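# Sort CO2 cylinders by weight into scrap bin or tray

## Task

Weigh each CO2 cylinder on the scale and compare it with the mass printed on it. Any cylinder reading over 2 g below its printed mass goes into the scrap bin; releasing it from about rim height is allowed. Every other cylinder must end up lying on its side on the floor of the tray. After the robot is removed, no cylinder may settle lower by more than roughly a fingernail's width, or the task counts as failed.

## Robot and tools

Robot: two UR-style six-joint arms, left_arm (base near y=+0.46 m) and right_arm (base near y=-0.44 m), each ending in a 16-motor four-digit hand (index, middle, ring, thumb). left_arm carries a left hand, right_arm a right hand; they are mirror images. Cameras: cam_head_left, cam_head_right, cam_high, cam_left_wrist, cam_right_wrist, each 672x504.

Frames. The scene frame has its origin at table height between the arms, +z up, +x away from the robot over the table, +y toward left_arm. Reported hand positions (metres), orientations (quat_wxyz) and velocities are in this frame. Offsets you send are instead measured along the current Hand target's own axes. Each hand point's axes: +z runs along the straight fingers toward the tips, +y points out of the palm's face, +x crosses the palm away from the thumb on the right hand and toward the thumb on the left hand. The hand point sits just past the index/middle knuckles on the palm side. A rigid mast behind the wrist can strike objects.

The 48-number row (used by execute_actions and move). One flat list covers both arms, all values in [-1, 1]: left_arm dx, dy, dz, rx, ry, rz; then 16 left hand motors; left current_limit, speed; then right_arm dx..rz; 16 right hand motors; right current_limit, speed. Pose numbers are offsets, not poses: they count from the arm's Hand target as it stood when the action or move began (not from the previous row), in that target's axes. Scale: 1.0 = 0.6 m for dx, dy, dz and 180 degrees for the rx, ry, rz rotation vector. Sending six zeros re-asks for the current Hand target. Motor order for each hand: index_abd, index_mcp, index_pip, index_dip, middle_abd, middle_mcp, middle_pip, middle_dip, ring_abd, ring_mcp, ring_pip, ring_dip, thumb_cmc, thumb_axl, thumb_mcp, thumb_ipl. Each is an absolute goal angle mapped linearly between its two stops; toward +1 bends the finger toward the palm or swings the thumb in front of the palm. Straight values: abd 0.00, mcp -0.75, pip -0.58, dip -0.70, thumb_cmc -0.71, thumb_axl -0.68, thumb_mcp -0.23, thumb_ipl -0.17. A hand zero is a real goal; to keep a hand unchanged, echo its hand_goal, hand_current_limit and hand_speed. current_limit maps -1..+1 to 0..550 mA (floor 11 mA); speed sets motor goal speed as (speed+1)/2 of 8.5 rad/s. Defaults at start: +0.4 and -0.6; the last values written persist.

Tools.
- execute_actions(actions, cameras): actions is a list of actions; each action is up to 15 rows of 48 numbers, one row per 1/30 s step; a short action repeats its last row to fill 15 steps. Images return only for an empty list or when cameras are named (["all"] for all).
- move(target, speed, blend, stop_force, zero, blocking, cameras): straight-line path of each hand point toward one 48-number row, or a list of up to 15 rows (all offsets counted from the same starting Hand targets). speed in m/s, 0.002 to 3.6, default 0.25 (turning up to twice that in rad/s); one value or one per target. blend in metres rounds corners of a list; 0 stops at each. stop_force in N, 3 to 120, one value for both arms, ends an arm's path when its wrist sensor feels that much push against its motion; use it slowly for touching down, omit it when lifting off something. zero (only with stop_force) re-zeroes the sensor first, default true. blocking=false returns early and cannot combine with stop_force. Paths ignore obstacles and the other arm, and stop after 10 s.
- wait(seconds 0 to 10, cameras); stop(cameras) brakes a running move; zoom_image(camera, region [x0,y0,x1,y1] pixels, at most 504x504) on the newest image; zero_wrist_force(arm); read_manual(section); finished_scene(scene: the current scene's number), irreversible.

Results. Per arm: Hand target (the last commanded pose, the base for next offsets), end_effector_position/quat, joint positions and torques, wrist force/torque in the end effector axes. Per hand: hand_goal, hand_measured, hand_current_ma, hand_state (moving, goal, blocked, overload). A move adds a "move:" line: done, off_target, moving, held or fault, plus limits such as paced or held. done means within 3 mm and 2 degrees, not that nothing was touched. Hands often settle short of the target; the next command, even zeros, reasks for it, or send the gap as an offset.

Cautions. Orientation commands are clipped to 32 degrees from the measured one per step. Arms are stiff: aiming even slightly past a firm surface can trip a fault stop (outside force around 150 N, or wrist joint torque about 26.6 N m), freezing the arm for 10 s. Keep arms apart; hands closing on each other count as a collision. Avoid routing a hand close to its own base. A finger motor at 495 mA or more for 5 s shuts off; grip only as hard as needed. Motors overheat holding loads or straining toward unreachable poses. Never let an object fall off the table, don't release moving parts, don't slam or press hard; set non-scrap cylinders down gently and flat so they stay put, and drop scrap ones only from near the bin rim.

Each tool is called after "Call:" as name(argument=value, ...) on one line, values as JSON.

## Session

Call:
execute_actions(actions=[])

Scene clock: 0.00 s.
left_arm: end_effector_position=(+0.3591, +0.5598, +0.2930) hand_goal=(+0.000, -0.754, -0.576, -0.696, +0.000, -0.754, -0.576, -0.696, +0.000, -0.754, -0.576, -0.696, -0.714, -0.678, -0.226, -0.168) hand_measured=(+0.000, -0.754, -0.576, -0.696, +0.000, -0.754, -0.576, -0.696, +0.000, -0.754, -0.576, -0.696, -0.714, -0.678, -0.226, -0.168) hand_current_ma=(+0, +0, +0, +0, +0, +0, +0, +0, +0, +0, +0, +0, +0, +0, +0, +0) hand_state=(goal, goal, goal, goal, goal, goal, goal, goal, goal, goal, goal, goal, goal, goal, goal, goal) hand_current_limit=0.40 hand_speed=-0.60 end_effector_quat_wxyz=(+0.717, +0.548, -0.412, -0.124) | right_arm: end_effector_position=(+0.7813, -0.6069, +0.2235) hand_goal=(+0.000, -0.754, -0.576, -0.696, +0.000, -0.754, -0.576, -0.696, +0.000, -0.754, -0.576, -0.696, -0.714, -0.678, -0.226, -0.168) hand_measured=(+0.000, -0.754, -0.576, -0.696, +0.000, -0.754, -0.576, -0.696, +0.000, -0.754, -0.576, -0.696, -0.714, -0.678, -0.226, -0.168) hand_current_ma=(+0, +0, +0, +0, +0, +0, +0, +0, +0, +0, +0, +0, +0, +0, +0, +0) hand_state=(goal, goal, goal, goal, goal, goal, goal, goal, goal, goal, goal, goal, goal, goal, goal, goal) hand_current_limit=0.40 hand_speed=-0.60 end_effector_quat_wxyz=(-0.133, +0.687, -0.715, +0.021)
Joint positions: left_arm=[3.834 -2.107 -1.752 -2.483 1.54 -2.666] | right_arm=[-0.441 -0.811 0.933 -1.822 -1.333 2.727]
Joint velocities: within noise
Joint torques (N m): no reading
Motor temperatures (°C): left_arm=[23 28 25 31 34 35] | right_arm=[24 26 25 29 29 34]
Wrist force (N): no reading
Wrist torque (N m): no reading
Wrist force, peak (N): no reading
Hand target: left_arm +0.3591, +0.5598, +0.2930; +0.717, +0.548, -0.412, -0.124 | right_arm +0.7813, -0.6069, +0.2235; -0.133, +0.687, -0.715, +0.021
camera_calibration:
cam_left_wrist: T_world_to_cam=[[-0.341363, 0.210352, -0.916092, 0.250103], [0.937876, 0.0118014, -0.34677, -0.286565], [-0.0621325, -0.977555, -0.201312, 0.7553], [0, 0, 0, 1]] pos_world=[0.401067, 0.689119, 0.281797]
cam_right_wrist: T_world_to_cam=[[-0.571247, 0.820395, 0.0250971, 0.97321], [0.424229, 0.268941, 0.864697, -0.404112], [0.702643, 0.504602, -0.501667, -0.00530954], [0, 0, 0, 1]] pos_world=[0.731109, -0.687055, 0.322346]

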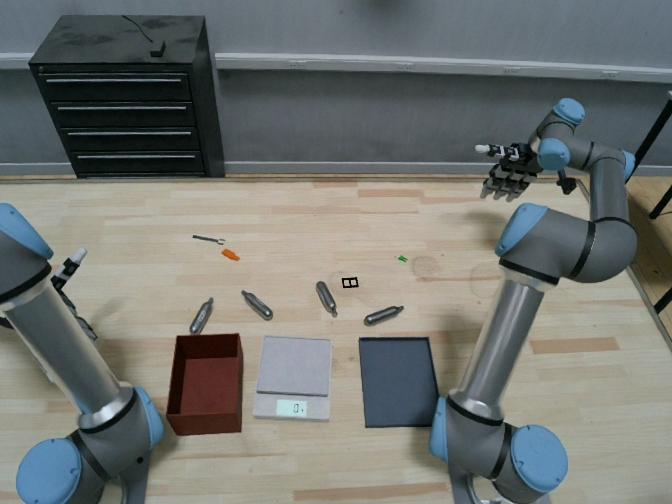

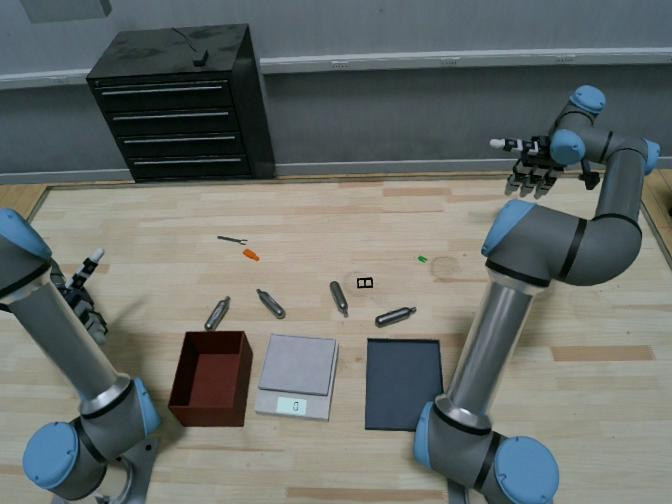

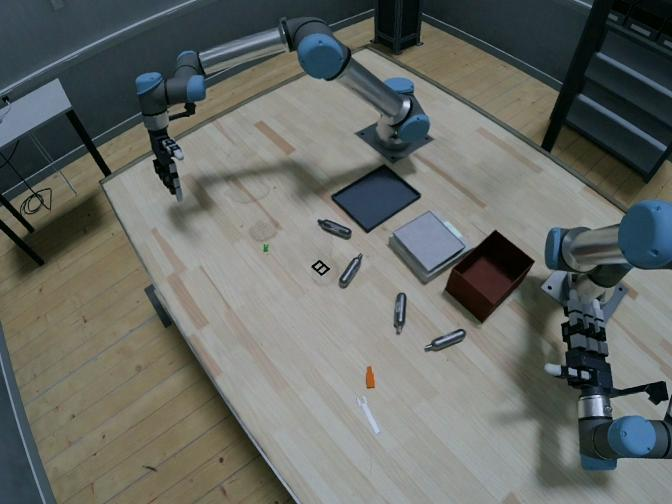

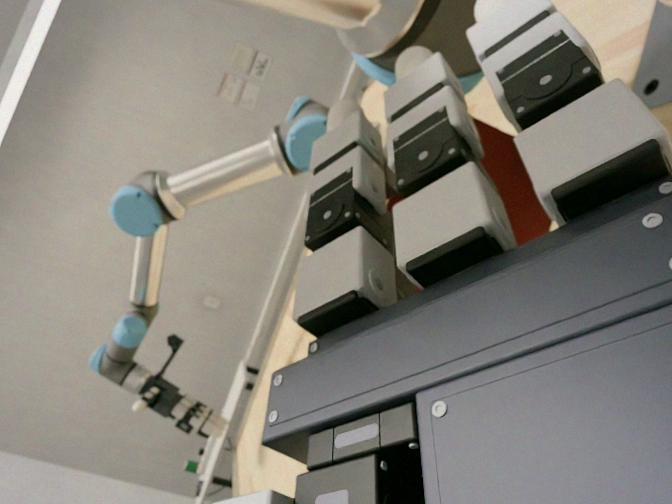

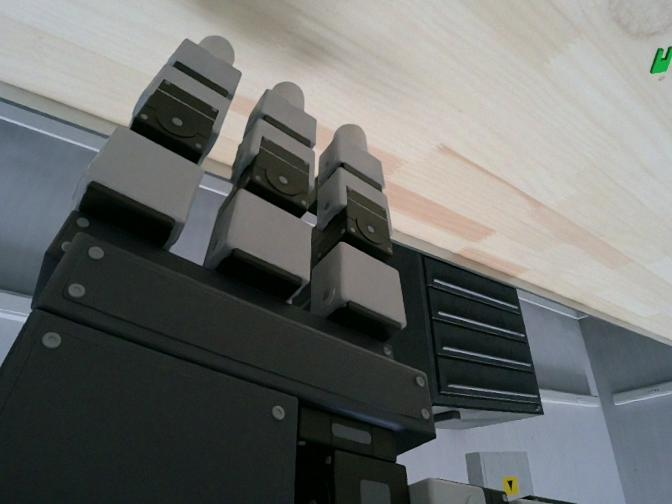

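Call:
zoom_image(camera="cam_head_left", region=[160, 270, 300, 350])

Call:
zoom_image(camera="cam_head_left", region=[300, 270, 440, 350])

Call:
zoom_image(camera="cam_head_right", region=[190, 270, 330, 350])

Call:
zoom_image(camera="cam_head_right", region=[310, 270, 450, 350])

Call:
zoom_image(camera="cam_high", region=[310, 210, 480, 360])

Scaled by 3.600 from the camera's 672x504 image, which has a finer 960x720 frame.

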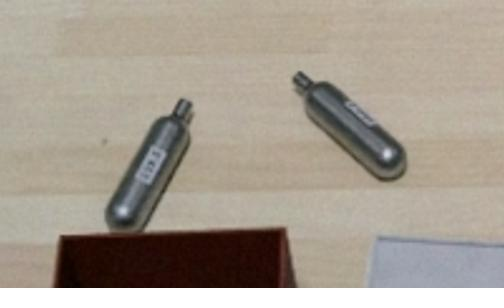

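Scaled by 3.600 from the camera's 672x504 image, which has a finer 960x720 frame.

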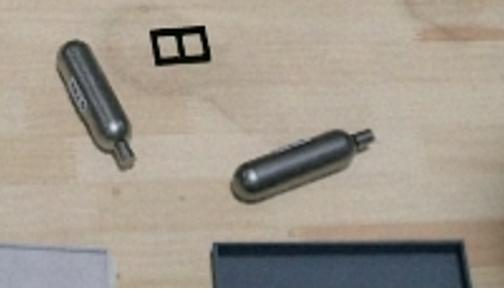

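Scaled by 3.600 from the camera's 672x504 image, which has a finer 960x720 frame.

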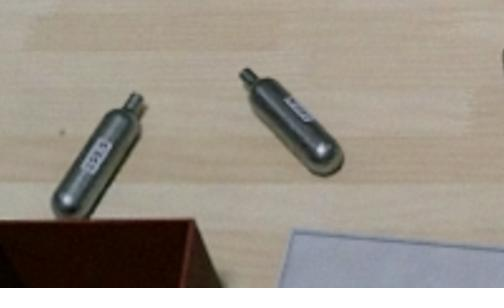

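Scaled by 3.600 from the camera's 672x504 image, which has a finer 960x720 frame.

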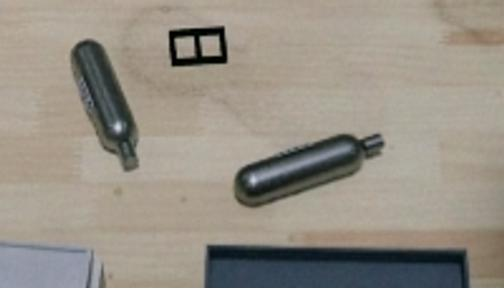

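Scaled by 2.965 from the camera's 672x504 image, which has a finer 960x720 frame.

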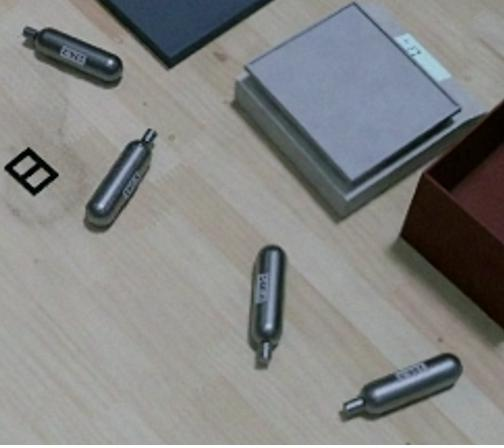

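Call:
move(target=[0.4785,-0.2365,0.0655,0.1312,-0.2788,0.7664,0,-0.89,0.19,0.259,0,-0.89,0.19,0.259,0,-0.959,0.85,0.79,-0.6,-0.678,-0.2,0.21,0.1,-0.6,0,0,0,0,0,0,0,-0.754,-0.576,-0.696,0,-0.754,-0.576,-0.696,0,-0.754,-0.576,-0.696,-0.714,-0.678,-0.226,-0.168,0.4,-0.6], speed=0.4, cameras=["cam_left_wrist","cam_high"])

Scene clock: 12.47 s.
left_arm: end_effector_position=(+0.5499, +0.2997, +0.3000) hand_goal=(+0.000, -0.890, +0.190, +0.258, +0.000, -0.890, +0.190, +0.258, +0.000, -0.960, +0.850, +0.790, -0.600, -0.678, -0.200, +0.210) hand_measured=(+0.000, -0.884, +0.188, +0.256, +0.000, -0.884, +0.188, +0.256, +0.000, -0.956, +0.846, +0.788, -0.596, -0.678, -0.200, +0.208) hand_current_ma=(+0, +3, +0, -1, +0, +2, -1, -1, +0, +2, -1, -1, +2, +0, +0, +0) hand_state=(goal, goal, goal, goal, goal, goal, goal, goal, goal, goal, goal, goal, goal, goal, goal, goal) hand_current_limit=0.10 hand_speed=-0.60 end_effector_quat_wxyz=(-0.087, +0.151, +0.853, -0.492) | right_arm: end_effector_position=(+0.7813, -0.6069, +0.2235) hand_goal=(+0.000, -0.754, -0.576, -0.696, +0.000, -0.754, -0.576, -0.696, +0.000, -0.754, -0.576, -0.696, -0.714, -0.678, -0.226, -0.168) hand_measured=(+0.000, -0.752, -0.576, -0.696, +0.000, -0.752, -0.576, -0.696, +0.000, -0.752, -0.576, -0.696, -0.714, -0.678, -0.224, -0.168) hand_current_ma=(+0, +3, -2, +0, +0, +4, -2, +0, +0, +4, -2, +0, -1, +2, +7, +1) hand_state=(goal, goal, goal, goal, goal, goal, goal, goal, goal, goal, goal, goal, goal, goal, goal, goal) hand_current_limit=0.40 hand_speed=-0.60 end_effector_quat_wxyz=(-0.133, +0.687, -0.715, +0.021)
Joint positions: left_arm=[3.306 -1.757 -1.508 -2.178 0.738 -0.689] | right_arm=[-0.441 -0.811 0.933 -1.822 -1.333 2.727]
Joint torques (N m): left_arm=[6.46 39.53 12.48 3.06 -2.53 3.04] | right_arm=[-0.75 -56.01 -23.77 -2.32 0.66 0.19]
Wrist force (N): left_arm=[1.1 -3.4 -1.0] | right_arm=[0.1 0.0 0.1]
Wrist torque (N m): left_arm=[0.08 -0.23 -0.31] | right_arm=[-0.02 0.00 -0.01]
Wrist force, peak (N): left_arm=[1.1 -3.8 -0.7] | right_arm=[0.8 -0.3 -0.1]
Hand target: left_arm +0.5500, +0.2997, +0.3000; -0.087, +0.151, +0.853, -0.492 | right_arm +0.7813, -0.6069, +0.2235; -0.133, +0.687, -0.715, +0.021
Off the commanded pose: left_arm 0.000 m, 0 deg | right_arm 0.000 m, 0 deg.
move: done
camera_calibration:
cam_left_wrist: T_world_to_cam=[[0.591992, -0.605736, 0.531629, -0.326639], [-0.284576, 0.460042, 0.841057, -0.278491], [-0.75403, -0.649189, 0.0999631, 0.706022], [0, 0, 0, 1]] pos_world=[0.646478, 0.388602, 0.337302]
Images, in order (width x height): cam_high 672x504, cam_left_wrist 672x504.

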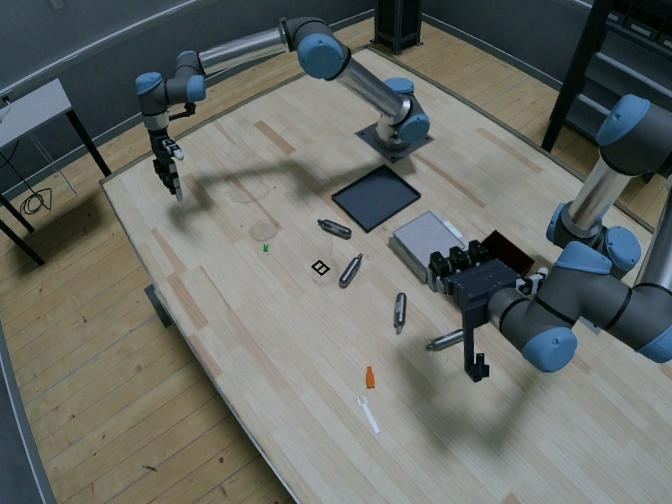

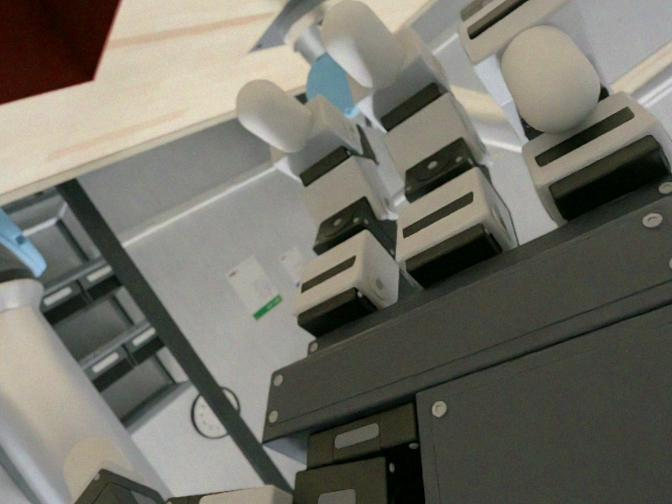

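Call:
move(target=[-0.1453,-0.01,0.1175,0,0,0.5,0,-0.89,0.19,0.259,0,-0.89,0.19,0.259,0,-0.959,0.85,0.79,-0.6,-0.678,-0.2,0.21,0.1,-0.6,0,0,0,0,0,0,0,-0.754,-0.576,-0.696,0,-0.754,-0.576,-0.696,0,-0.754,-0.576,-0.696,-0.714,-0.678,-0.226,-0.168,0.4,-0.6], speed=0.4, cameras=["cam_left_wrist","cam_head_left"])

Scene clock: 15.57 s.
left_arm: end_effector_position=(+0.6099, +0.2096, +0.2700) hand_goal=(+0.000, -0.890, +0.190, +0.258, +0.000, -0.890, +0.190, +0.258, +0.000, -0.960, +0.850, +0.790, -0.600, -0.678, -0.200, +0.210) hand_measured=(+0.000, -0.886, +0.188, +0.256, +0.000, -0.886, +0.188, +0.256, +0.000, -0.956, +0.846, +0.788, -0.598, -0.678, -0.200, +0.208) hand_current_ma=(+0, +1, +0, -1, +0, +1, +0, -1, +0, +1, -1, -1, +0, +0, +0, +0) hand_state=(goal, goal, goal, goal, goal, goal, goal, goal, goal, goal, goal, goal, goal, goal, goal, goal) hand_current_limit=0.10 hand_speed=-0.60 end_effector_quat_wxyz=(+0.287, +0.710, +0.496, -0.409) | right_arm: end_effector_position=(+0.7813, -0.6069, +0.2235) hand_goal=(+0.000, -0.754, -0.576, -0.696, +0.000, -0.754, -0.576, -0.696, +0.000, -0.754, -0.576, -0.696, -0.714, -0.678, -0.226, -0.168) hand_measured=(+0.000, -0.752, -0.576, -0.696, +0.000, -0.752, -0.576, -0.696, +0.000, -0.752, -0.576, -0.696, -0.714, -0.678, -0.224, -0.168) hand_current_ma=(+0, +3, -2, +0, +0, +4, -2, +0, +0, +4, -2, +0, -1, +2, +7, +1) hand_state=(goal, goal, goal, goal, goal, goal, goal, goal, goal, goal, goal, goal, goal, goal, goal, goal) hand_current_limit=0.40 hand_speed=-0.60 end_effector_quat_wxyz=(-0.133, +0.687, -0.715, +0.021)
Joint positions: left_arm=[3.272 -1.733 -1.764 -1.917 0.715 0.843] | right_arm=[-0.441 -0.811 0.933 -1.822 -1.333 2.727]
Joint torques (N m): left_arm=[4.17 23.38 27.18 -0.6 -2.55 3.58] | right_arm=[0.35 -55.6 -23.42 -2.23 0.74 0.02]
Wrist force (N): left_arm=[-0.6 -3.1 -0.1] | right_arm=[0.4 0.0 -0.2]
Wrist torque (N m): left_arm=[-0.24 -0.24 -0.31] | right_arm=[0.02 -0.04 0.03]
Wrist force, peak (N): left_arm=[1.3 -3.6 -1.0] | right_arm=[0.7 0.5 0.0]
Hand target: left_arm +0.6099, +0.2096, +0.2700; +0.287, +0.710, +0.496, -0.409 | right_arm +0.7813, -0.6069, +0.2235; -0.133, +0.687, -0.715, +0.021
Off the commanded pose: left_arm 0.000 m, 0 deg | right_arm 0.000 m, 0 deg.
move: done
camera_calibration:
cam_left_wrist: T_world_to_cam=[[-0.750685, -0.179892, 0.635697, 0.300722], [-0.242468, 0.970088, -0.0118078, -0.0970134], [-0.614558, -0.163, -0.771848, 0.744054], [0, 0, 0, 1]] pos_world=[0.659489, 0.26949, 0.381983]
Images, in order (width x height): cam_head_left 672x504, cam_left_wrist 672x504.

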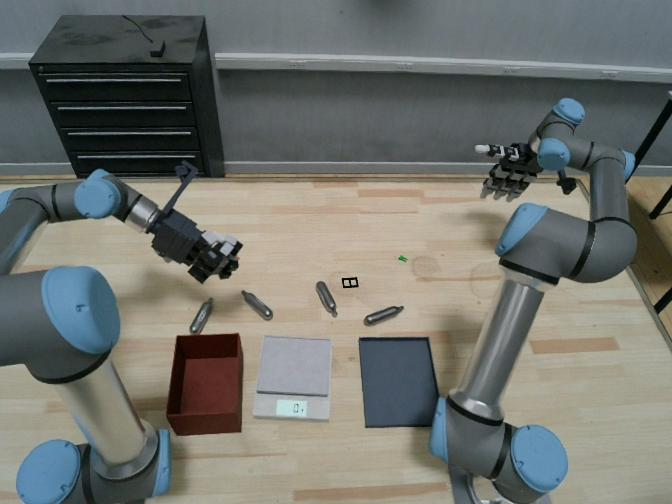

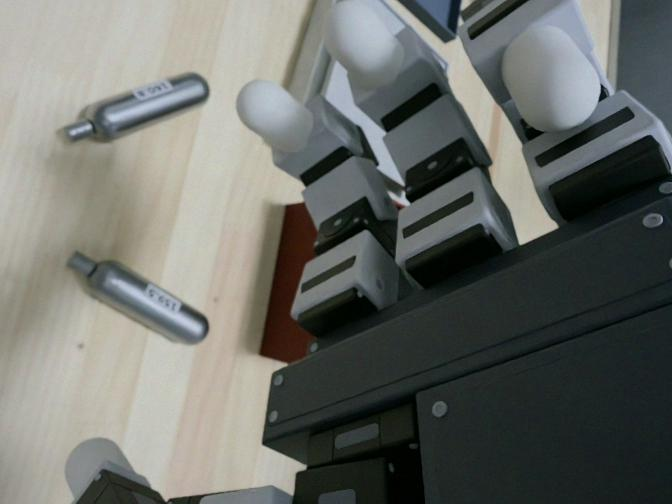

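Beautiful. Zoom both labels.

Call:
zoom_image(camera="cam_left_wrist", region=[50, 50, 230, 160])

Call:
zoom_image(camera="cam_left_wrist", region=[50, 240, 230, 350])

Scaled by 2.800 from the camera's 672x504 image, which has a finer 960x720 frame.

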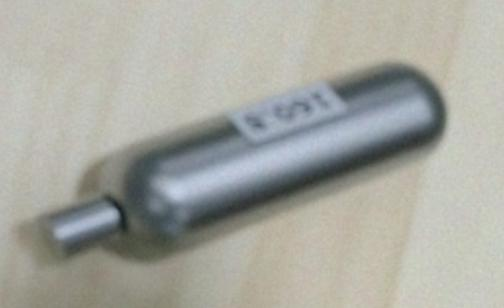

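Scaled by 2.800 from the camera's 672x504 image, which has a finer 960x720 frame.

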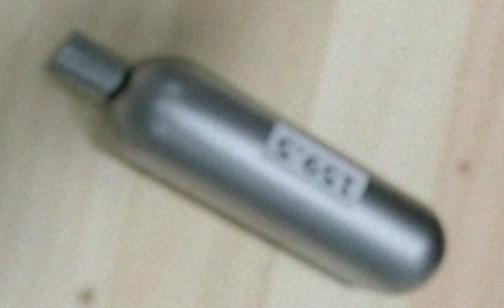

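Call:
zoom_image(camera="cam_left_wrist", region=[125, 70, 185, 110])

Call:
zoom_image(camera="cam_left_wrist", region=[135, 275, 195, 320])

Call:
zoom_image(camera="cam_head_left", region=[235, 280, 280, 325])

Scaled by 8.400 from the camera's 672x504 image, which has a finer 960x720 frame.

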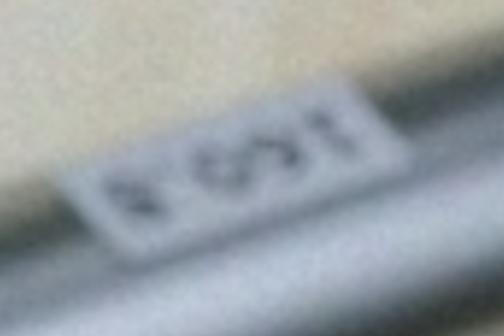

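Scaled by 8.400 from the camera's 672x504 image, which has a finer 960x720 frame.

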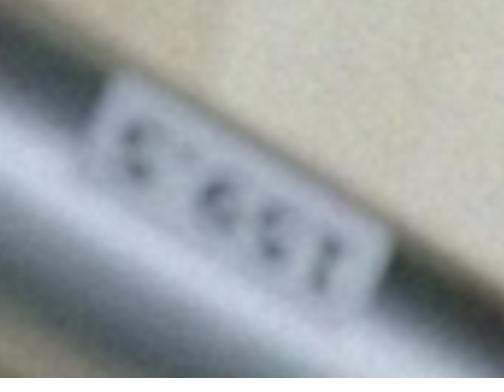

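Scaled by 11.200 from the camera's 672x504 image, which has a finer 960x720 frame.

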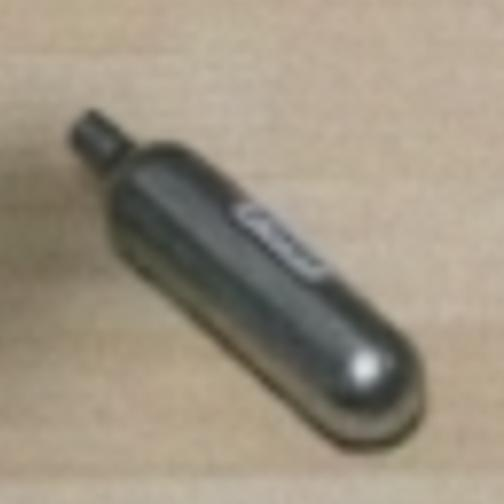

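Call:
move(target=[[0.1303,-0.1676,0.0075,0,0,-0.5,0,-0.95,0.19,0.259,0,-0.95,0.19,0.259,0,-0.959,0.85,0.79,0.6857,-0.678,-0.15,0.21,0.1,-0.4,0,0,0,0,0,0,0,-0.754,-0.576,-0.696,0,-0.754,-0.576,-0.696,0,-0.754,-0.576,-0.696,-0.714,-0.678,-0.226,-0.168,0.4,-0.6],[0.2892,-0.1676,0.0992,0,0,-0.5,0,-0.95,0.19,0.259,0,-0.95,0.19,0.259,0,-0.959,0.85,0.79,0.6857,-0.678,-0.15,0.21,0.1,-0.4,0,0,0,0,0,0,0,-0.754,-0.576,-0.696,0,-0.754,-0.576,-0.696,0,-0.754,-0.576,-0.696,-0.714,-0.678,-0.226,-0.168,0.4,-0.6]], speed=0.4, blend=[0.03,0], cameras=["cam_head_left","cam_high"])

Scene clock: 20.83 s.
left_arm: end_effector_position=(+0.5278, +0.2774, +0.0899) hand_goal=(+0.000, -0.950, +0.190, +0.258, +0.000, -0.950, +0.190, +0.258, +0.000, -0.960, +0.850, +0.790, +0.686, -0.678, -0.150, +0.210) hand_measured=(+0.000, -0.942, +0.188, +0.256, +0.000, -0.944, +0.188, +0.256, +0.000, -0.954, +0.846, +0.788, +0.682, -0.678, -0.150, +0.208) hand_current_ma=(+0, +4, +0, -1, +0, +3, +0, -1, +0, +2, -1, -1, -1, +0, +0, +0) hand_state=(goal, goal, goal, goal, goal, goal, goal, goal, goal, goal, goal, goal, goal, goal, goal, goal) hand_current_limit=0.10 hand_speed=-0.40 end_effector_quat_wxyz=(-0.087, +0.151, +0.853, -0.492) | right_arm: end_effector_position=(+0.7813, -0.6069, +0.2235) hand_goal=(+0.000, -0.754, -0.576, -0.696, +0.000, -0.754, -0.576, -0.696, +0.000, -0.754, -0.576, -0.696, -0.714, -0.678, -0.226, -0.168) hand_measured=(+0.000, -0.752, -0.576, -0.696, +0.000, -0.752, -0.576, -0.696, +0.000, -0.752, -0.576, -0.696, -0.714, -0.678, -0.224, -0.168) hand_current_ma=(+0, +3, -2, +0, +0, +4, -2, +0, +0, +4, -2, +0, -1, +2, +7, +1) hand_state=(goal, goal, goal, goal, goal, goal, goal, goal, goal, goal, goal, goal, goal, goal, goal, goal) hand_current_limit=0.40 hand_speed=-0.60 end_effector_quat_wxyz=(-0.133, +0.687, -0.715, +0.021)
Joint positions: left_arm=[3.272 -1.902 -1.914 -1.599 0.715 -0.727] | right_arm=[-0.441 -0.811 0.933 -1.822 -1.333 2.727]
Joint torques (N m): left_arm=[-7.23 27.55 9.07 3.19 -2.44 -3.07] | right_arm=[0.18 -55.45 -24.33 -2.09 0.79 0.08]
Wrist force (N): left_arm=[1.0 -3.1 -1.0] | right_arm=[0.3 -0.2 0.3]
Wrist torque (N m): left_arm=[0.14 -0.23 -0.24] | right_arm=[-0.06 -0.04 0.01]
Wrist force, peak (N): left_arm=[0.9 -4.7 -1.8] | right_arm=[0.6 0.2 0.3]
Hand target: left_arm +0.5278, +0.2773, +0.0899; -0.087, +0.151, +0.853, -0.492 | right_arm +0.7813, -0.6069, +0.2235; -0.133, +0.687, -0.715, +0.021
Off the commanded pose: left_arm 0.000 m, 0 deg | right_arm 0.000 m, 0 deg.
move: done
Images, in order (width x height): cam_head_left 672x504, cam_high 672x504.

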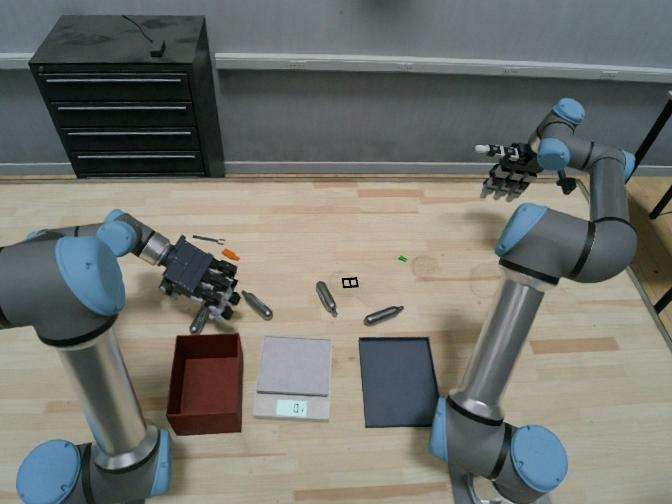

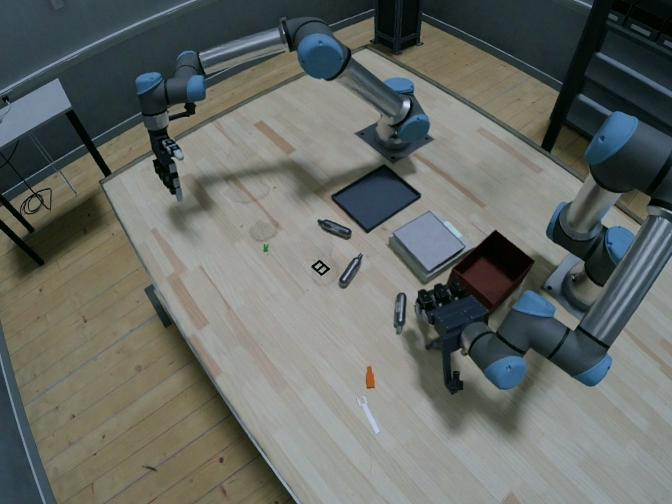

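Call:
move(target=[0,0.0794,0.0458,0,-0.0072,-0.0042,0,-0.95,0.19,0.259,0,-0.95,0.19,0.259,0,-0.959,0.85,0.79,0.6857,-0.678,-0.15,0.21,0.1,-0.8,0,0,0,0,0,0,0,-0.754,-0.576,-0.696,0,-0.754,-0.576,-0.696,0,-0.754,-0.576,-0.696,-0.714,-0.678,-0.226,-0.168,0.4,-0.6], speed=0.06, stop_force=4)

Call:
move(target=[0,0.0196,0.0113,0,0,0,0,-0.95,0.19,0.259,0,-0.95,0.19,0.259,0,-0.959,0.85,0.79,0.6857,-0.678,-0.15,0.21,0.1,-0.8,0,0,0,0,0,0,0,-0.754,-0.576,-0.696,0,-0.754,-0.576,-0.696,0,-0.754,-0.576,-0.696,-0.714,-0.678,-0.226,-0.168,0.4,-0.6], speed=0.02, stop_force=3)

Scene clock: 23.63 s.
left_arm: end_effector_position=(+0.5279, +0.2774, +0.0349) hand_goal=(+0.000, -0.950, +0.190, +0.258, +0.000, -0.950, +0.190, +0.258, +0.000, -0.960, +0.850, +0.790, +0.686, -0.678, -0.150, +0.210) hand_measured=(+0.000, -0.942, +0.188, +0.256, +0.000, -0.944, +0.188, +0.256, +0.000, -0.954, +0.846, +0.788, +0.682, -0.678, -0.150, +0.208) hand_current_ma=(+0, +4, +0, -1, +0, +3, +0, -1, +0, +2, -1, -1, -1, +0, +0, +0) hand_state=(goal, goal, goal, goal, goal, goal, goal, goal, goal, goal, goal, goal, goal, goal, goal, goal) hand_current_limit=0.10 hand_speed=-0.80 end_effector_quat_wxyz=(-0.080, +0.140, +0.855, -0.493) | right_arm: end_effector_position=(+0.7813, -0.6069, +0.2235) hand_goal=(+0.000, -0.754, -0.576, -0.696, +0.000, -0.754, -0.576, -0.696, +0.000, -0.754, -0.576, -0.696, -0.714, -0.678, -0.226, -0.168) hand_measured=(+0.000, -0.752, -0.576, -0.696, +0.000, -0.752, -0.576, -0.696, +0.000, -0.752, -0.576, -0.696, -0.714, -0.678, -0.224, -0.168) hand_current_ma=(+0, +3, -2, +0, +0, +4, -2, +0, +0, +4, -2, +0, -1, +2, +7, +1) hand_state=(goal, goal, goal, goal, goal, goal, goal, goal, goal, goal, goal, goal, goal, goal, goal, goal) hand_current_limit=0.40 hand_speed=-0.60 end_effector_quat_wxyz=(-0.133, +0.687, -0.715, +0.021)
Joint positions: left_arm=[3.277 -1.99 -1.975 -1.43 0.702 -0.753] | right_arm=[-0.441 -0.811 0.933 -1.822 -1.333 2.727]
Joint torques (N m): left_arm=[6.25 27.83 6.46 3.24 -2.56 -3.02] | right_arm=[-0.14 -55.56 -24.47 -2.17 0.77 0.03]
Wrist force (N): left_arm=[0.8 -2.9 -1.0] | right_arm=[0.2 -0.1 0.0]
Wrist torque (N m): left_arm=[0.17 -0.19 -0.26] | right_arm=[-0.01 -0.02 0.01]
Wrist force, peak (N): left_arm=[1.2 -3.8 -1.0] | right_arm=[0.6 -0.1 0.5]
Hand target: left_arm +0.5279, +0.2774, +0.0349; -0.080, +0.140, +0.855, -0.493 | right_arm +0.7813, -0.6069, +0.2235; -0.133, +0.687, -0.715, +0.021
Off the commanded pose: left_arm 0.000 m, 0 deg | right_arm 0.000 m, 0 deg.
move: done

Scene clock: 25.33 s.
left_arm: end_effector_position=(+0.5279, +0.2774, +0.0213) hand_goal=(+0.000, -0.950, +0.190, +0.258, +0.000, -0.950, +0.190, +0.258, +0.000, -0.960, +0.850, +0.790, +0.686, -0.678, -0.150, +0.210) hand_measured=(+0.000, -0.942, +0.188, +0.256, +0.000, -0.944, +0.188, +0.256, +0.000, -0.954, +0.846, +0.788, +0.682, -0.678, -0.150, +0.208) hand_current_ma=(+0, +4, +0, -1, +0, +3, +0, -1, +0, +2, -1, -1, -1, +0, +0, +0) hand_state=(goal, goal, goal, goal, goal, goal, goal, goal, goal, goal, goal, goal, goal, goal, goal, goal) hand_current_limit=0.10 hand_speed=-0.80 end_effector_quat_wxyz=(-0.080, +0.140, +0.855, -0.493) | right_arm: end_effector_position=(+0.7813, -0.6069, +0.2235) hand_goal=(+0.000, -0.754, -0.576, -0.696, +0.000, -0.754, -0.576, -0.696, +0.000, -0.754, -0.576, -0.696, -0.714, -0.678, -0.226, -0.168) hand_measured=(+0.000, -0.752, -0.576, -0.696, +0.000, -0.752, -0.576, -0.696, +0.000, -0.752, -0.576, -0.696, -0.714, -0.678, -0.224, -0.168) hand_current_ma=(+0, +3, -2, +0, +0, +4, -2, +0, +0, +4, -2, +0, -1, +2, +7, +1) hand_state=(goal, goal, goal, goal, goal, goal, goal, goal, goal, goal, goal, goal, goal, goal, goal, goal) hand_current_limit=0.40 hand_speed=-0.60 end_effector_quat_wxyz=(-0.133, +0.687, -0.715, +0.021)
Joint positions: left_arm=[3.277 -2.016 -1.983 -1.396 0.702 -0.753] | right_arm=[-0.441 -0.811 0.933 -1.822 -1.333 2.727]
Joint torques (N m): left_arm=[0.31 29.36 6.25 3.24 -0.76 1.31] | right_arm=[-0.63 -55.91 -25.2 -2.19 0.82 0.1]
Wrist force (N): left_arm=[0.7 -3.0 -1.1] | right_arm=[0.3 0.1 0.1]
Wrist torque (N m): left_arm=[0.17 -0.18 -0.25] | right_arm=[0.00 -0.04 0.02]
Wrist force, peak (N): left_arm=[1.2 -3.5 -0.9] | right_arm=[0.5 0.3 0.3]
Hand target: left_arm +0.5279, +0.2774, +0.0213; -0.080, +0.140, +0.855, -0.493 | right_arm +0.7813, -0.6069, +0.2235; -0.133, +0.687, -0.715, +0.021
Off the commanded pose: left_arm 0.000 m, 0 deg | right_arm 0.000 m, 0 deg.
move: done

Close.

Call:
move(target=[0,0,0,0,0,0,0,-0.46,0.19,0.259,0,-0.46,0.19,0.259,0,-0.959,0.85,0.79,0.6857,-0.678,0.25,0.21,0.05,-0.8,0,0,0,0,0,0,0,-0.754,-0.576,-0.696,0,-0.754,-0.576,-0.696,0,-0.754,-0.576,-0.696,-0.714,-0.678,-0.226,-0.168,0.4,-0.6], speed=0.08)

Call:
move(target=[0,-0.1155,-0.0667,0,0,0,0,-0.46,0.19,0.259,0,-0.46,0.19,0.259,0,-0.959,0.85,0.79,0.6857,-0.678,0.25,0.21,0.1,-0.8,0,0,0,0,0,0,0,-0.754,-0.576,-0.696,0,-0.754,-0.576,-0.696,0,-0.754,-0.576,-0.696,-0.714,-0.678,-0.226,-0.168,0.4,-0.6], speed=0.08, cameras=["cam_head_left"])

Scene clock: 26.70 s.
left_arm: end_effector_position=(+0.5279, +0.2774, +0.0213) hand_goal=(+0.000, -0.460, +0.190, +0.258, +0.000, -0.460, +0.190, +0.258, +0.000, -0.960, +0.850, +0.790, +0.686, -0.678, +0.250, +0.210) hand_measured=(+0.000, -0.572, +0.172, +0.260, +0.000, -0.568, +0.168, +0.260, +0.000, -0.954, +0.846, +0.788, +0.682, -0.680, +0.128, +0.190) hand_current_ma=(+0, -287, -14, +0, +0, -285, -21, +1, +0, +2, -1, -1, -1, -1, -289, -27) hand_state=(goal, blocked, goal, goal, goal, blocked, blocked, goal, goal, goal, goal, goal, goal, goal, blocked, goal) hand_current_limit=0.05 hand_speed=-0.80 end_effector_quat_wxyz=(-0.080, +0.140, +0.855, -0.493) | right_arm: end_effector_position=(+0.7813, -0.6069, +0.2235) hand_goal=(+0.000, -0.754, -0.576, -0.696, +0.000, -0.754, -0.576, -0.696, +0.000, -0.754, -0.576, -0.696, -0.714, -0.678, -0.226, -0.168) hand_measured=(+0.000, -0.752, -0.576, -0.696, +0.000, -0.752, -0.576, -0.696, +0.000, -0.752, -0.576, -0.696, -0.714, -0.678, -0.224, -0.168) hand_current_ma=(+0, +3, -2, +0, +0, +4, -2, +0, +0, +4, -2, +0, -1, +2, +7, +1) hand_state=(goal, goal, goal, goal, goal, goal, goal, goal, goal, goal, goal, goal, goal, goal, goal, goal) hand_current_limit=0.40 hand_speed=-0.60 end_effector_quat_wxyz=(-0.133, +0.687, -0.715, +0.021)
Joint positions: left_arm=[3.277 -2.016 -1.983 -1.396 0.702 -0.753] | right_arm=[-0.441 -0.811 0.933 -1.822 -1.333 2.727]
Joint torques (N m): left_arm=[-2.21 30.25 7.52 3.04 -0.56 -1.32] | right_arm=[0.02 -55.76 -25.09 -2.1 0.83 0.05]
Wrist force (N): left_arm=[1.1 -10.8 -1.9] | right_arm=[0.3 0.2 -0.2]
Wrist torque (N m): left_arm=[-0.04 -0.23 -0.15] | right_arm=[0.05 -0.03 0.03]
Wrist force, peak (N): left_arm=[0.9 -10.9 -2.2] | right_arm=[0.5 0.1 -0.4]
Hand target: left_arm +0.5279, +0.2774, +0.0213; -0.080, +0.140, +0.855, -0.493 | right_arm +0.7813, -0.6069, +0.2235; -0.133, +0.687, -0.715, +0.021
Off the commanded pose: left_arm 0.000 m, 0 deg | right_arm 0.000 m, 0 deg.
move: done

Scene clock: 28.27 s.
left_arm: end_effector_position=(+0.5278, +0.2773, +0.1012) hand_goal=(+0.000, -0.460, +0.190, +0.258, +0.000, -0.460, +0.190, +0.258, +0.000, -0.960, +0.850, +0.790, +0.686, -0.678, +0.250, +0.210) hand_measured=(+0.000, -0.556, +0.158, +0.246, +0.000, -0.542, +0.156, +0.248, +0.000, -0.954, +0.846, +0.788, +0.678, -0.686, +0.128, +0.176) hand_current_ma=(+0, -241, -38, -7, +0, -182, -38, -6, +0, +2, -1, -1, -5, -5, -303, -67) hand_state=(goal, blocked, blocked, goal, goal, blocked, blocked, goal, goal, goal, goal, goal, goal, goal, blocked, blocked) hand_current_limit=0.10 hand_speed=-0.80 end_effector_quat_wxyz=(-0.080, +0.140, +0.855, -0.493) | right_arm: end_effector_position=(+0.7813, -0.6069, +0.2235) hand_goal=(+0.000, -0.754, -0.576, -0.696, +0.000, -0.754, -0.576, -0.696, +0.000, -0.754, -0.576, -0.696, -0.714, -0.678, -0.226, -0.168) hand_measured=(+0.000, -0.752, -0.576, -0.696, +0.000, -0.752, -0.576, -0.696, +0.000, -0.752, -0.576, -0.696, -0.714, -0.678, -0.224, -0.168) hand_current_ma=(+0, +3, -2, +0, +0, +4, -2, +0, +0, +4, -2, +0, -1, +2, +7, +1) hand_state=(goal, goal, goal, goal, goal, goal, goal, goal, goal, goal, goal, goal, goal, goal, goal, goal) hand_current_limit=0.40 hand_speed=-0.60 end_effector_quat_wxyz=(-0.133, +0.687, -0.715, +0.021)
Joint positions: left_arm=[3.277 -1.877 -1.918 -1.6 0.702 -0.753] | right_arm=[-0.441 -0.811 0.933 -1.822 -1.333 2.727]
Joint torques (N m): left_arm=[6.69 41.23 25.4 -0.58 -0.01 3.21] | right_arm=[-0.5 -55.36 -25.27 -2.14 0.78 0.01]
Wrist force (N): left_arm=[1.0 -1.7 -0.1] | right_arm=[0.1 0.0 0.1]
Wrist torque (N m): left_arm=[0.17 -0.23 -0.36] | right_arm=[0.00 -0.01 0.01]
Wrist force, peak (N): left_arm=[0.9 -10.7 -2.1] | right_arm=[0.9 0.1 0.2]
Hand target: left_arm +0.5278, +0.2774, +0.1013; -0.080, +0.140, +0.855, -0.493 | right_arm +0.7813, -0.6069, +0.2235; -0.133, +0.687, -0.715, +0.021
Off the commanded pose: left_arm 0.000 m, 0 deg | right_arm 0.000 m, 0 deg.
move: done
Images, in order (width x height): cam_head_left 672x504.

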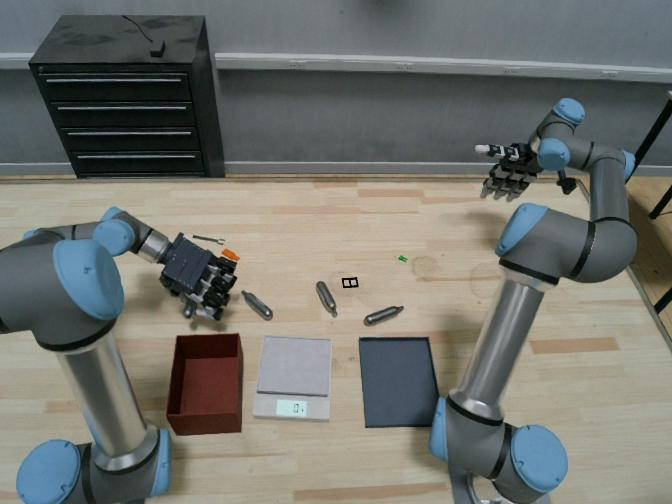

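Call:
move(target=[[0,-0.0938,-0.0542,0,0,0,0,-0.46,0.19,0.259,0,-0.46,0.19,0.259,0,-0.959,0.85,0.79,0.6857,-0.678,0.25,0.21,0.1,-0.8,0,0,0,0,0,0,0,-0.754,-0.576,-0.696,0,-0.754,-0.576,-0.696,0,-0.754,-0.576,-0.696,-0.714,-0.678,-0.226,-0.168,0.4,-0.6],[0.1465,-0.3424,0.3764,0,0.0072,0.0042,0,-0.46,0.19,0.259,0,-0.46,0.19,0.259,0,-0.959,0.85,0.79,0.6857,-0.678,0.25,0.21,0.1,-0.8,0,0,0,0,0,0,0,-0.754,-0.576,-0.696,0,-0.754,-0.576,-0.696,0,-0.754,-0.576,-0.696,-0.714,-0.678,-0.226,-0.168,0.4,-0.6]], speed=[0.2,0.4], blend=[0.02,0], cameras=["cam_head_left"])

Call:
move(target=[0,0.0967,0.0558,0,0,0,0,-0.46,0.19,0.259,0,-0.46,0.19,0.259,0,-0.959,0.85,0.79,0.6857,-0.678,0.25,0.21,0.1,-0.8,0,0,0,0,0,0,0,-0.754,-0.576,-0.696,0,-0.754,-0.576,-0.696,0,-0.754,-0.576,-0.696,-0.714,-0.678,-0.226,-0.168,0.4,-0.6], speed=0.12)

Call:
move(target=[0,0.03,0.0173,0,0,0,0,-0.46,0.19,0.259,0,-0.46,0.19,0.259,0,-0.959,0.85,0.79,0.6857,-0.678,0.25,0.21,0.1,-0.8,0,0,0,0,0,0,0,-0.754,-0.576,-0.696,0,-0.754,-0.576,-0.696,0,-0.754,-0.576,-0.696,-0.714,-0.678,-0.226,-0.168,0.4,-0.6], speed=0.02, stop_force=3)

Call:
move(target=[0,0,0,0,0,0,0,-0.78,0.19,0.259,0,-0.78,0.19,0.259,0,-0.959,0.85,0.79,0.6857,-0.678,-0.056,0.21,0.1,-0.9,0,0,0,0,0,0,0,-0.754,-0.576,-0.696,0,-0.754,-0.576,-0.696,0,-0.754,-0.576,-0.696,-0.714,-0.678,-0.226,-0.168,0.4,-0.6], speed=0.05, cameras=["cam_head_left","cam_head_right"])

Scene clock: 31.60 s.
left_arm: end_effector_position=(+0.3494, +0.0226, +0.1659) hand_goal=(+0.000, -0.460, +0.190, +0.258, +0.000, -0.460, +0.190, +0.258, +0.000, -0.960, +0.850, +0.790, +0.686, -0.678, +0.250, +0.210) hand_measured=(+0.000, -0.556, +0.156, +0.246, +0.000, -0.540, +0.156, +0.248, +0.000, -0.954, +0.846, +0.788, +0.676, -0.686, +0.128, +0.174) hand_current_ma=(+0, -236, -40, -8, +0, -177, -40, -6, +0, +2, -1, -1, -5, -5, -303, -70) hand_state=(goal, blocked, blocked, goal, goal, blocked, blocked, goal, goal, goal, goal, goal, goal, goal, blocked, blocked) hand_current_limit=0.10 hand_speed=-0.80 end_effector_quat_wxyz=(-0.087, +0.151, +0.853, -0.492) | right_arm: end_effector_position=(+0.7813, -0.6069, +0.2235) hand_goal=(+0.000, -0.754, -0.576, -0.696, +0.000, -0.754, -0.576, -0.696, +0.000, -0.754, -0.576, -0.696, -0.714, -0.678, -0.226, -0.168) hand_measured=(+0.000, -0.752, -0.576, -0.696, +0.000, -0.752, -0.576, -0.696, +0.000, -0.752, -0.576, -0.696, -0.714, -0.678, -0.224, -0.168) hand_current_ma=(+0, +3, -2, +0, +0, +4, -2, +0, +0, +4, -2, +0, -1, +2, +7, +1) hand_state=(goal, goal, goal, goal, goal, goal, goal, goal, goal, goal, goal, goal, goal, goal, goal, goal) hand_current_limit=0.40 hand_speed=-0.60 end_effector_quat_wxyz=(-0.133, +0.687, -0.715, +0.021)
Joint positions: left_arm=[2.697 -1.709 -2.168 -0.725 0.528 -1.697] | right_arm=[-0.441 -0.811 0.933 -1.822 -1.333 2.727]
Joint torques (N m): left_arm=[-6.89 20.14 10.3 5.18 -0.5 -3.28] | right_arm=[0.95 -55.61 -25.47 -2.03 0.78 -0.04]
Wrist force (N): left_arm=[0.9 -1.3 0.0] | right_arm=[0.0 0.1 0.0]
Wrist torque (N m): left_arm=[0.20 -0.20 -0.23] | right_arm=[0.02 0.01 -0.01]
Wrist force, peak (N): left_arm=[2.0 -2.2 1.0] | right_arm=[0.1 -0.6 0.1]
Hand target: left_arm +0.3493, +0.0226, +0.1659; -0.087, +0.151, +0.853, -0.492 | right_arm +0.7813, -0.6069, +0.2235; -0.133, +0.687, -0.715, +0.021
Off the commanded pose: left_arm 0.000 m, 0 deg | right_arm 0.000 m, 0 deg.
move: done
Images, in order (width x height): cam_head_left 672x504.

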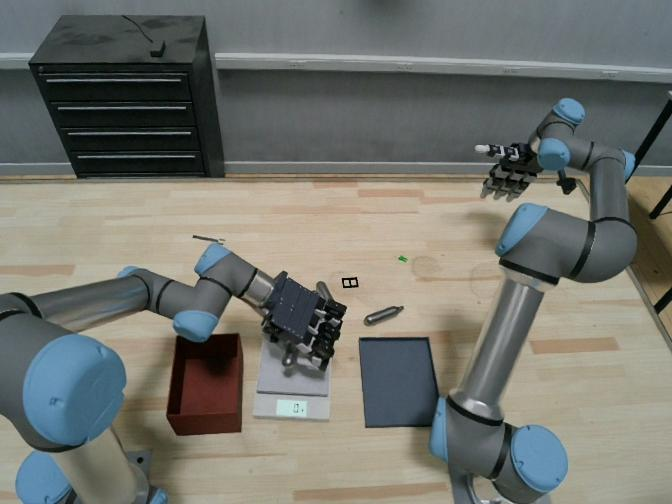

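Scene clock: 32.90 s.
left_arm: end_effector_position=(+0.3494, +0.0226, +0.0990) hand_goal=(+0.000, -0.460, +0.190, +0.258, +0.000, -0.460, +0.190, +0.258, +0.000, -0.960, +0.850, +0.790, +0.686, -0.678, +0.250, +0.210) hand_measured=(+0.000, -0.556, +0.156, +0.246, +0.000, -0.540, +0.156, +0.248, +0.000, -0.954, +0.846, +0.788, +0.676, -0.686, +0.128, +0.174) hand_current_ma=(+0, -236, -40, -8, +0, -177, -40, -6, +0, +2, -1, -1, -5, -5, -303, -70) hand_state=(goal, blocked, blocked, goal, goal, blocked, blocked, goal, goal, goal, goal, goal, goal, goal, blocked, blocked) hand_current_limit=0.10 hand_speed=-0.80 end_effector_quat_wxyz=(-0.087, +0.151, +0.853, -0.492) | right_arm: end_effector_position=(+0.7813, -0.6069, +0.2235) hand_goal=(+0.000, -0.754, -0.576, -0.696, +0.000, -0.754, -0.576, -0.696, +0.000, -0.754, -0.576, -0.696, -0.714, -0.678, -0.226, -0.168) hand_measured=(+0.000, -0.752, -0.576, -0.696, +0.000, -0.752, -0.576, -0.696, +0.000, -0.752, -0.576, -0.696, -0.714, -0.678, -0.224, -0.168) hand_current_ma=(+0, +3, -2, +0, +0, +4, -2, +0, +0, +4, -2, +0, -1, +2, +7, +1) hand_state=(goal, goal, goal, goal, goal, goal, goal, goal, goal, goal, goal, goal, goal, goal, goal, goal) hand_current_limit=0.40 hand_speed=-0.60 end_effector_quat_wxyz=(-0.133, +0.687, -0.715, +0.021)
Joint positions: left_arm=[2.697 -1.854 -2.23 -0.518 0.528 -1.697] | right_arm=[-0.441 -0.811 0.933 -1.822 -1.333 2.727]
Joint torques (N m): left_arm=[-7.49 21.1 6.56 5.19 -0.41 -3.04] | right_arm=[-0.9 -54.76 -25.2 -2.13 0.9 0.01]
Wrist force (N): left_arm=[0.9 -1.7 -0.5] | right_arm=[0.1 -0.2 0.0]
Wrist torque (N m): left_arm=[0.18 -0.21 -0.24] | right_arm=[-0.02 0.00 0.00]
Wrist force, peak (N): left_arm=[1.0 -2.1 -0.7] | right_arm=[0.6 0.2 0.2]
Hand target: left_arm +0.3494, +0.0226, +0.0989; -0.087, +0.151, +0.853, -0.492 | right_arm +0.7813, -0.6069, +0.2235; -0.133, +0.687, -0.715, +0.021
Off the commanded pose: left_arm 0.000 m, 0 deg | right_arm 0.000 m, 0 deg.
move: done

Scene clock: 34.83 s.
left_arm: end_effector_position=(+0.3494, +0.0227, +0.0844) hand_goal=(+0.000, -0.460, +0.190, +0.258, +0.000, -0.460, +0.190, +0.258, +0.000, -0.960, +0.850, +0.790, +0.686, -0.678, +0.250, +0.210) hand_measured=(+0.000, -0.556, +0.156, +0.252, +0.000, -0.540, +0.154, +0.248, +0.000, -0.954, +0.846, +0.788, +0.678, -0.686, +0.128, +0.174) hand_current_ma=(+0, -236, -40, -3, +0, -177, -42, -7, +0, +2, -1, -1, -5, -5, -302, -70) hand_state=(goal, blocked, blocked, goal, goal, blocked, blocked, goal, goal, goal, goal, goal, goal, goal, blocked, blocked) hand_current_limit=0.10 hand_speed=-0.80 end_effector_quat_wxyz=(-0.087, +0.151, +0.853, -0.492) | right_arm: end_effector_position=(+0.7813, -0.6069, +0.2235) hand_goal=(+0.000, -0.754, -0.576, -0.696, +0.000, -0.754, -0.576, -0.696, +0.000, -0.754, -0.576, -0.696, -0.714, -0.678, -0.226, -0.168) hand_measured=(+0.000, -0.752, -0.576, -0.696, +0.000, -0.752, -0.576, -0.696, +0.000, -0.752, -0.576, -0.696, -0.714, -0.678, -0.224, -0.168) hand_current_ma=(+0, +3, -2, +0, +0, +4, -2, +0, +0, +4, -2, +0, -1, +2, +7, +1) hand_state=(goal, goal, goal, goal, goal, goal, goal, goal, goal, goal, goal, goal, goal, goal, goal, goal) hand_current_limit=0.40 hand_speed=-0.60 end_effector_quat_wxyz=(-0.133, +0.687, -0.715, +0.021)
Joint positions: left_arm=[2.697 -1.89 -2.239 -0.474 0.528 -1.697] | right_arm=[-0.441 -0.811 0.933 -1.822 -1.333 2.727]
Joint torques (N m): left_arm=[0.46 37.5 21.44 1.04 -1.37 2.07] | right_arm=[-0.13 -55.11 -25.58 -2.05 0.88 -0.04]
Wrist force (N): left_arm=[0.5 -2.7 -0.6] | right_arm=[0.4 0.1 0.0]
Wrist torque (N m): left_arm=[0.16 -0.16 -0.31] | right_arm=[0.01 -0.05 0.03]
Wrist force, peak (N): left_arm=[0.0 -8.1 -4.4] | right_arm=[0.6 -0.2 0.1]
Hand target: left_arm +0.3494, +0.0227, +0.0844; -0.087, +0.151, +0.853, -0.492 (not the last commanded pose) | right_arm +0.7813, -0.6069, +0.2235; -0.133, +0.687, -0.715, +0.021
Off the commanded pose: left_arm 0.006 m, 0 deg | right_arm 0.000 m, 0 deg.
move: contact (left_arm)

Scene clock: 36.10 s.
left_arm: end_effector_position=(+0.3494, +0.0227, +0.0844) hand_goal=(+0.000, -0.780, +0.190, +0.258, +0.000, -0.780, +0.190, +0.258, +0.000, -0.960, +0.850, +0.790, +0.686, -0.678, -0.056, +0.210) hand_measured=(+0.000, -0.762, +0.188, +0.254, +0.000, -0.764, +0.188, +0.254, +0.000, -0.954, +0.846, +0.788, +0.682, -0.680, -0.054, +0.208) hand_current_ma=(+0, +17, -1, -1, +0, +13, -1, -1, +0, +2, -1, -1, -1, -1, +1, -1) hand_state=(goal, goal, goal, goal, goal, goal, goal, goal, goal, goal, goal, goal, goal, goal, goal, goal) hand_current_limit=0.10 hand_speed=-0.90 end_effector_quat_wxyz=(-0.087, +0.151, +0.853, -0.492) | right_arm: end_effector_position=(+0.7813, -0.6069, +0.2235) hand_goal=(+0.000, -0.754, -0.576, -0.696, +0.000, -0.754, -0.576, -0.696, +0.000, -0.754, -0.576, -0.696, -0.714, -0.678, -0.226, -0.168) hand_measured=(+0.000, -0.752, -0.576, -0.696, +0.000, -0.752, -0.576, -0.696, +0.000, -0.752, -0.576, -0.696, -0.714, -0.678, -0.224, -0.168) hand_current_ma=(+0, +3, -2, +0, +0, +4, -2, +0, +0, +4, -2, +0, -1, +2, +7, +1) hand_state=(goal, goal, goal, goal, goal, goal, goal, goal, goal, goal, goal, goal, goal, goal, goal, goal) hand_current_limit=0.40 hand_speed=-0.60 end_effector_quat_wxyz=(-0.133, +0.687, -0.715, +0.021)
Joint positions: left_arm=[2.697 -1.89 -2.239 -0.474 0.528 -1.697] | right_arm=[-0.441 -0.811 0.933 -1.822 -1.333 2.727]
Joint torques (N m): left_arm=[-4.06 36.97 20.57 1.76 -1.59 1.73] | right_arm=[0.33 -55.48 -25.95 -2.02 0.8 -0.15]
Wrist force (N): left_arm=[0.5 -3.0 -1.3] | right_arm=[0.2 -0.1 0.0]
Wrist torque (N m): left_arm=[0.18 -0.16 -0.31] | right_arm=[-0.02 -0.02 0.01]
Wrist force, peak (N): left_arm=[1.0 -3.4 -1.1] | right_arm=[0.5 0.0 0.4]
Hand target: left_arm +0.3494, +0.0227, +0.0844; -0.087, +0.151, +0.853, -0.492 | right_arm +0.7813, -0.6069, +0.2235; -0.133, +0.687, -0.715, +0.021
Off the commanded pose: left_arm 0.000 m, 0 deg | right_arm 0.000 m, 0 deg.
move: done
Images, in order (width x height): cam_head_left 672x504, cam_head_right 672x504.

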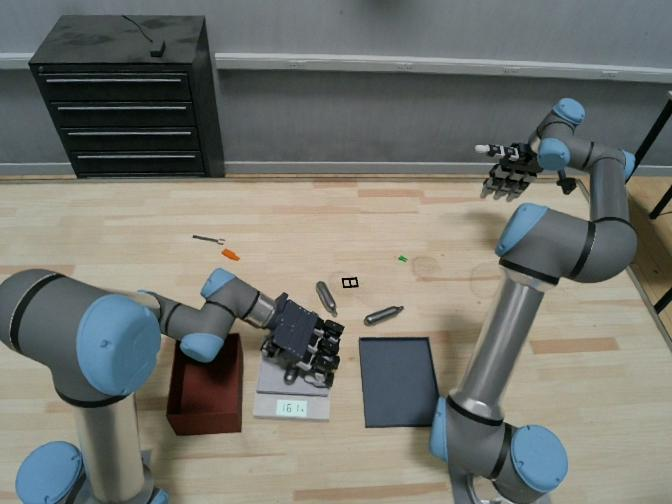

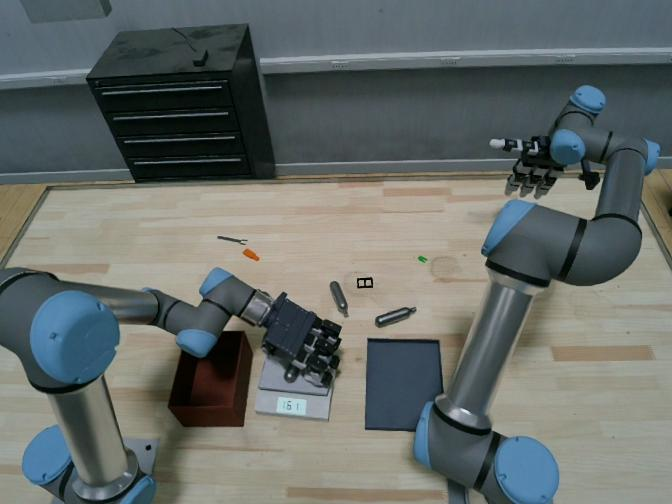

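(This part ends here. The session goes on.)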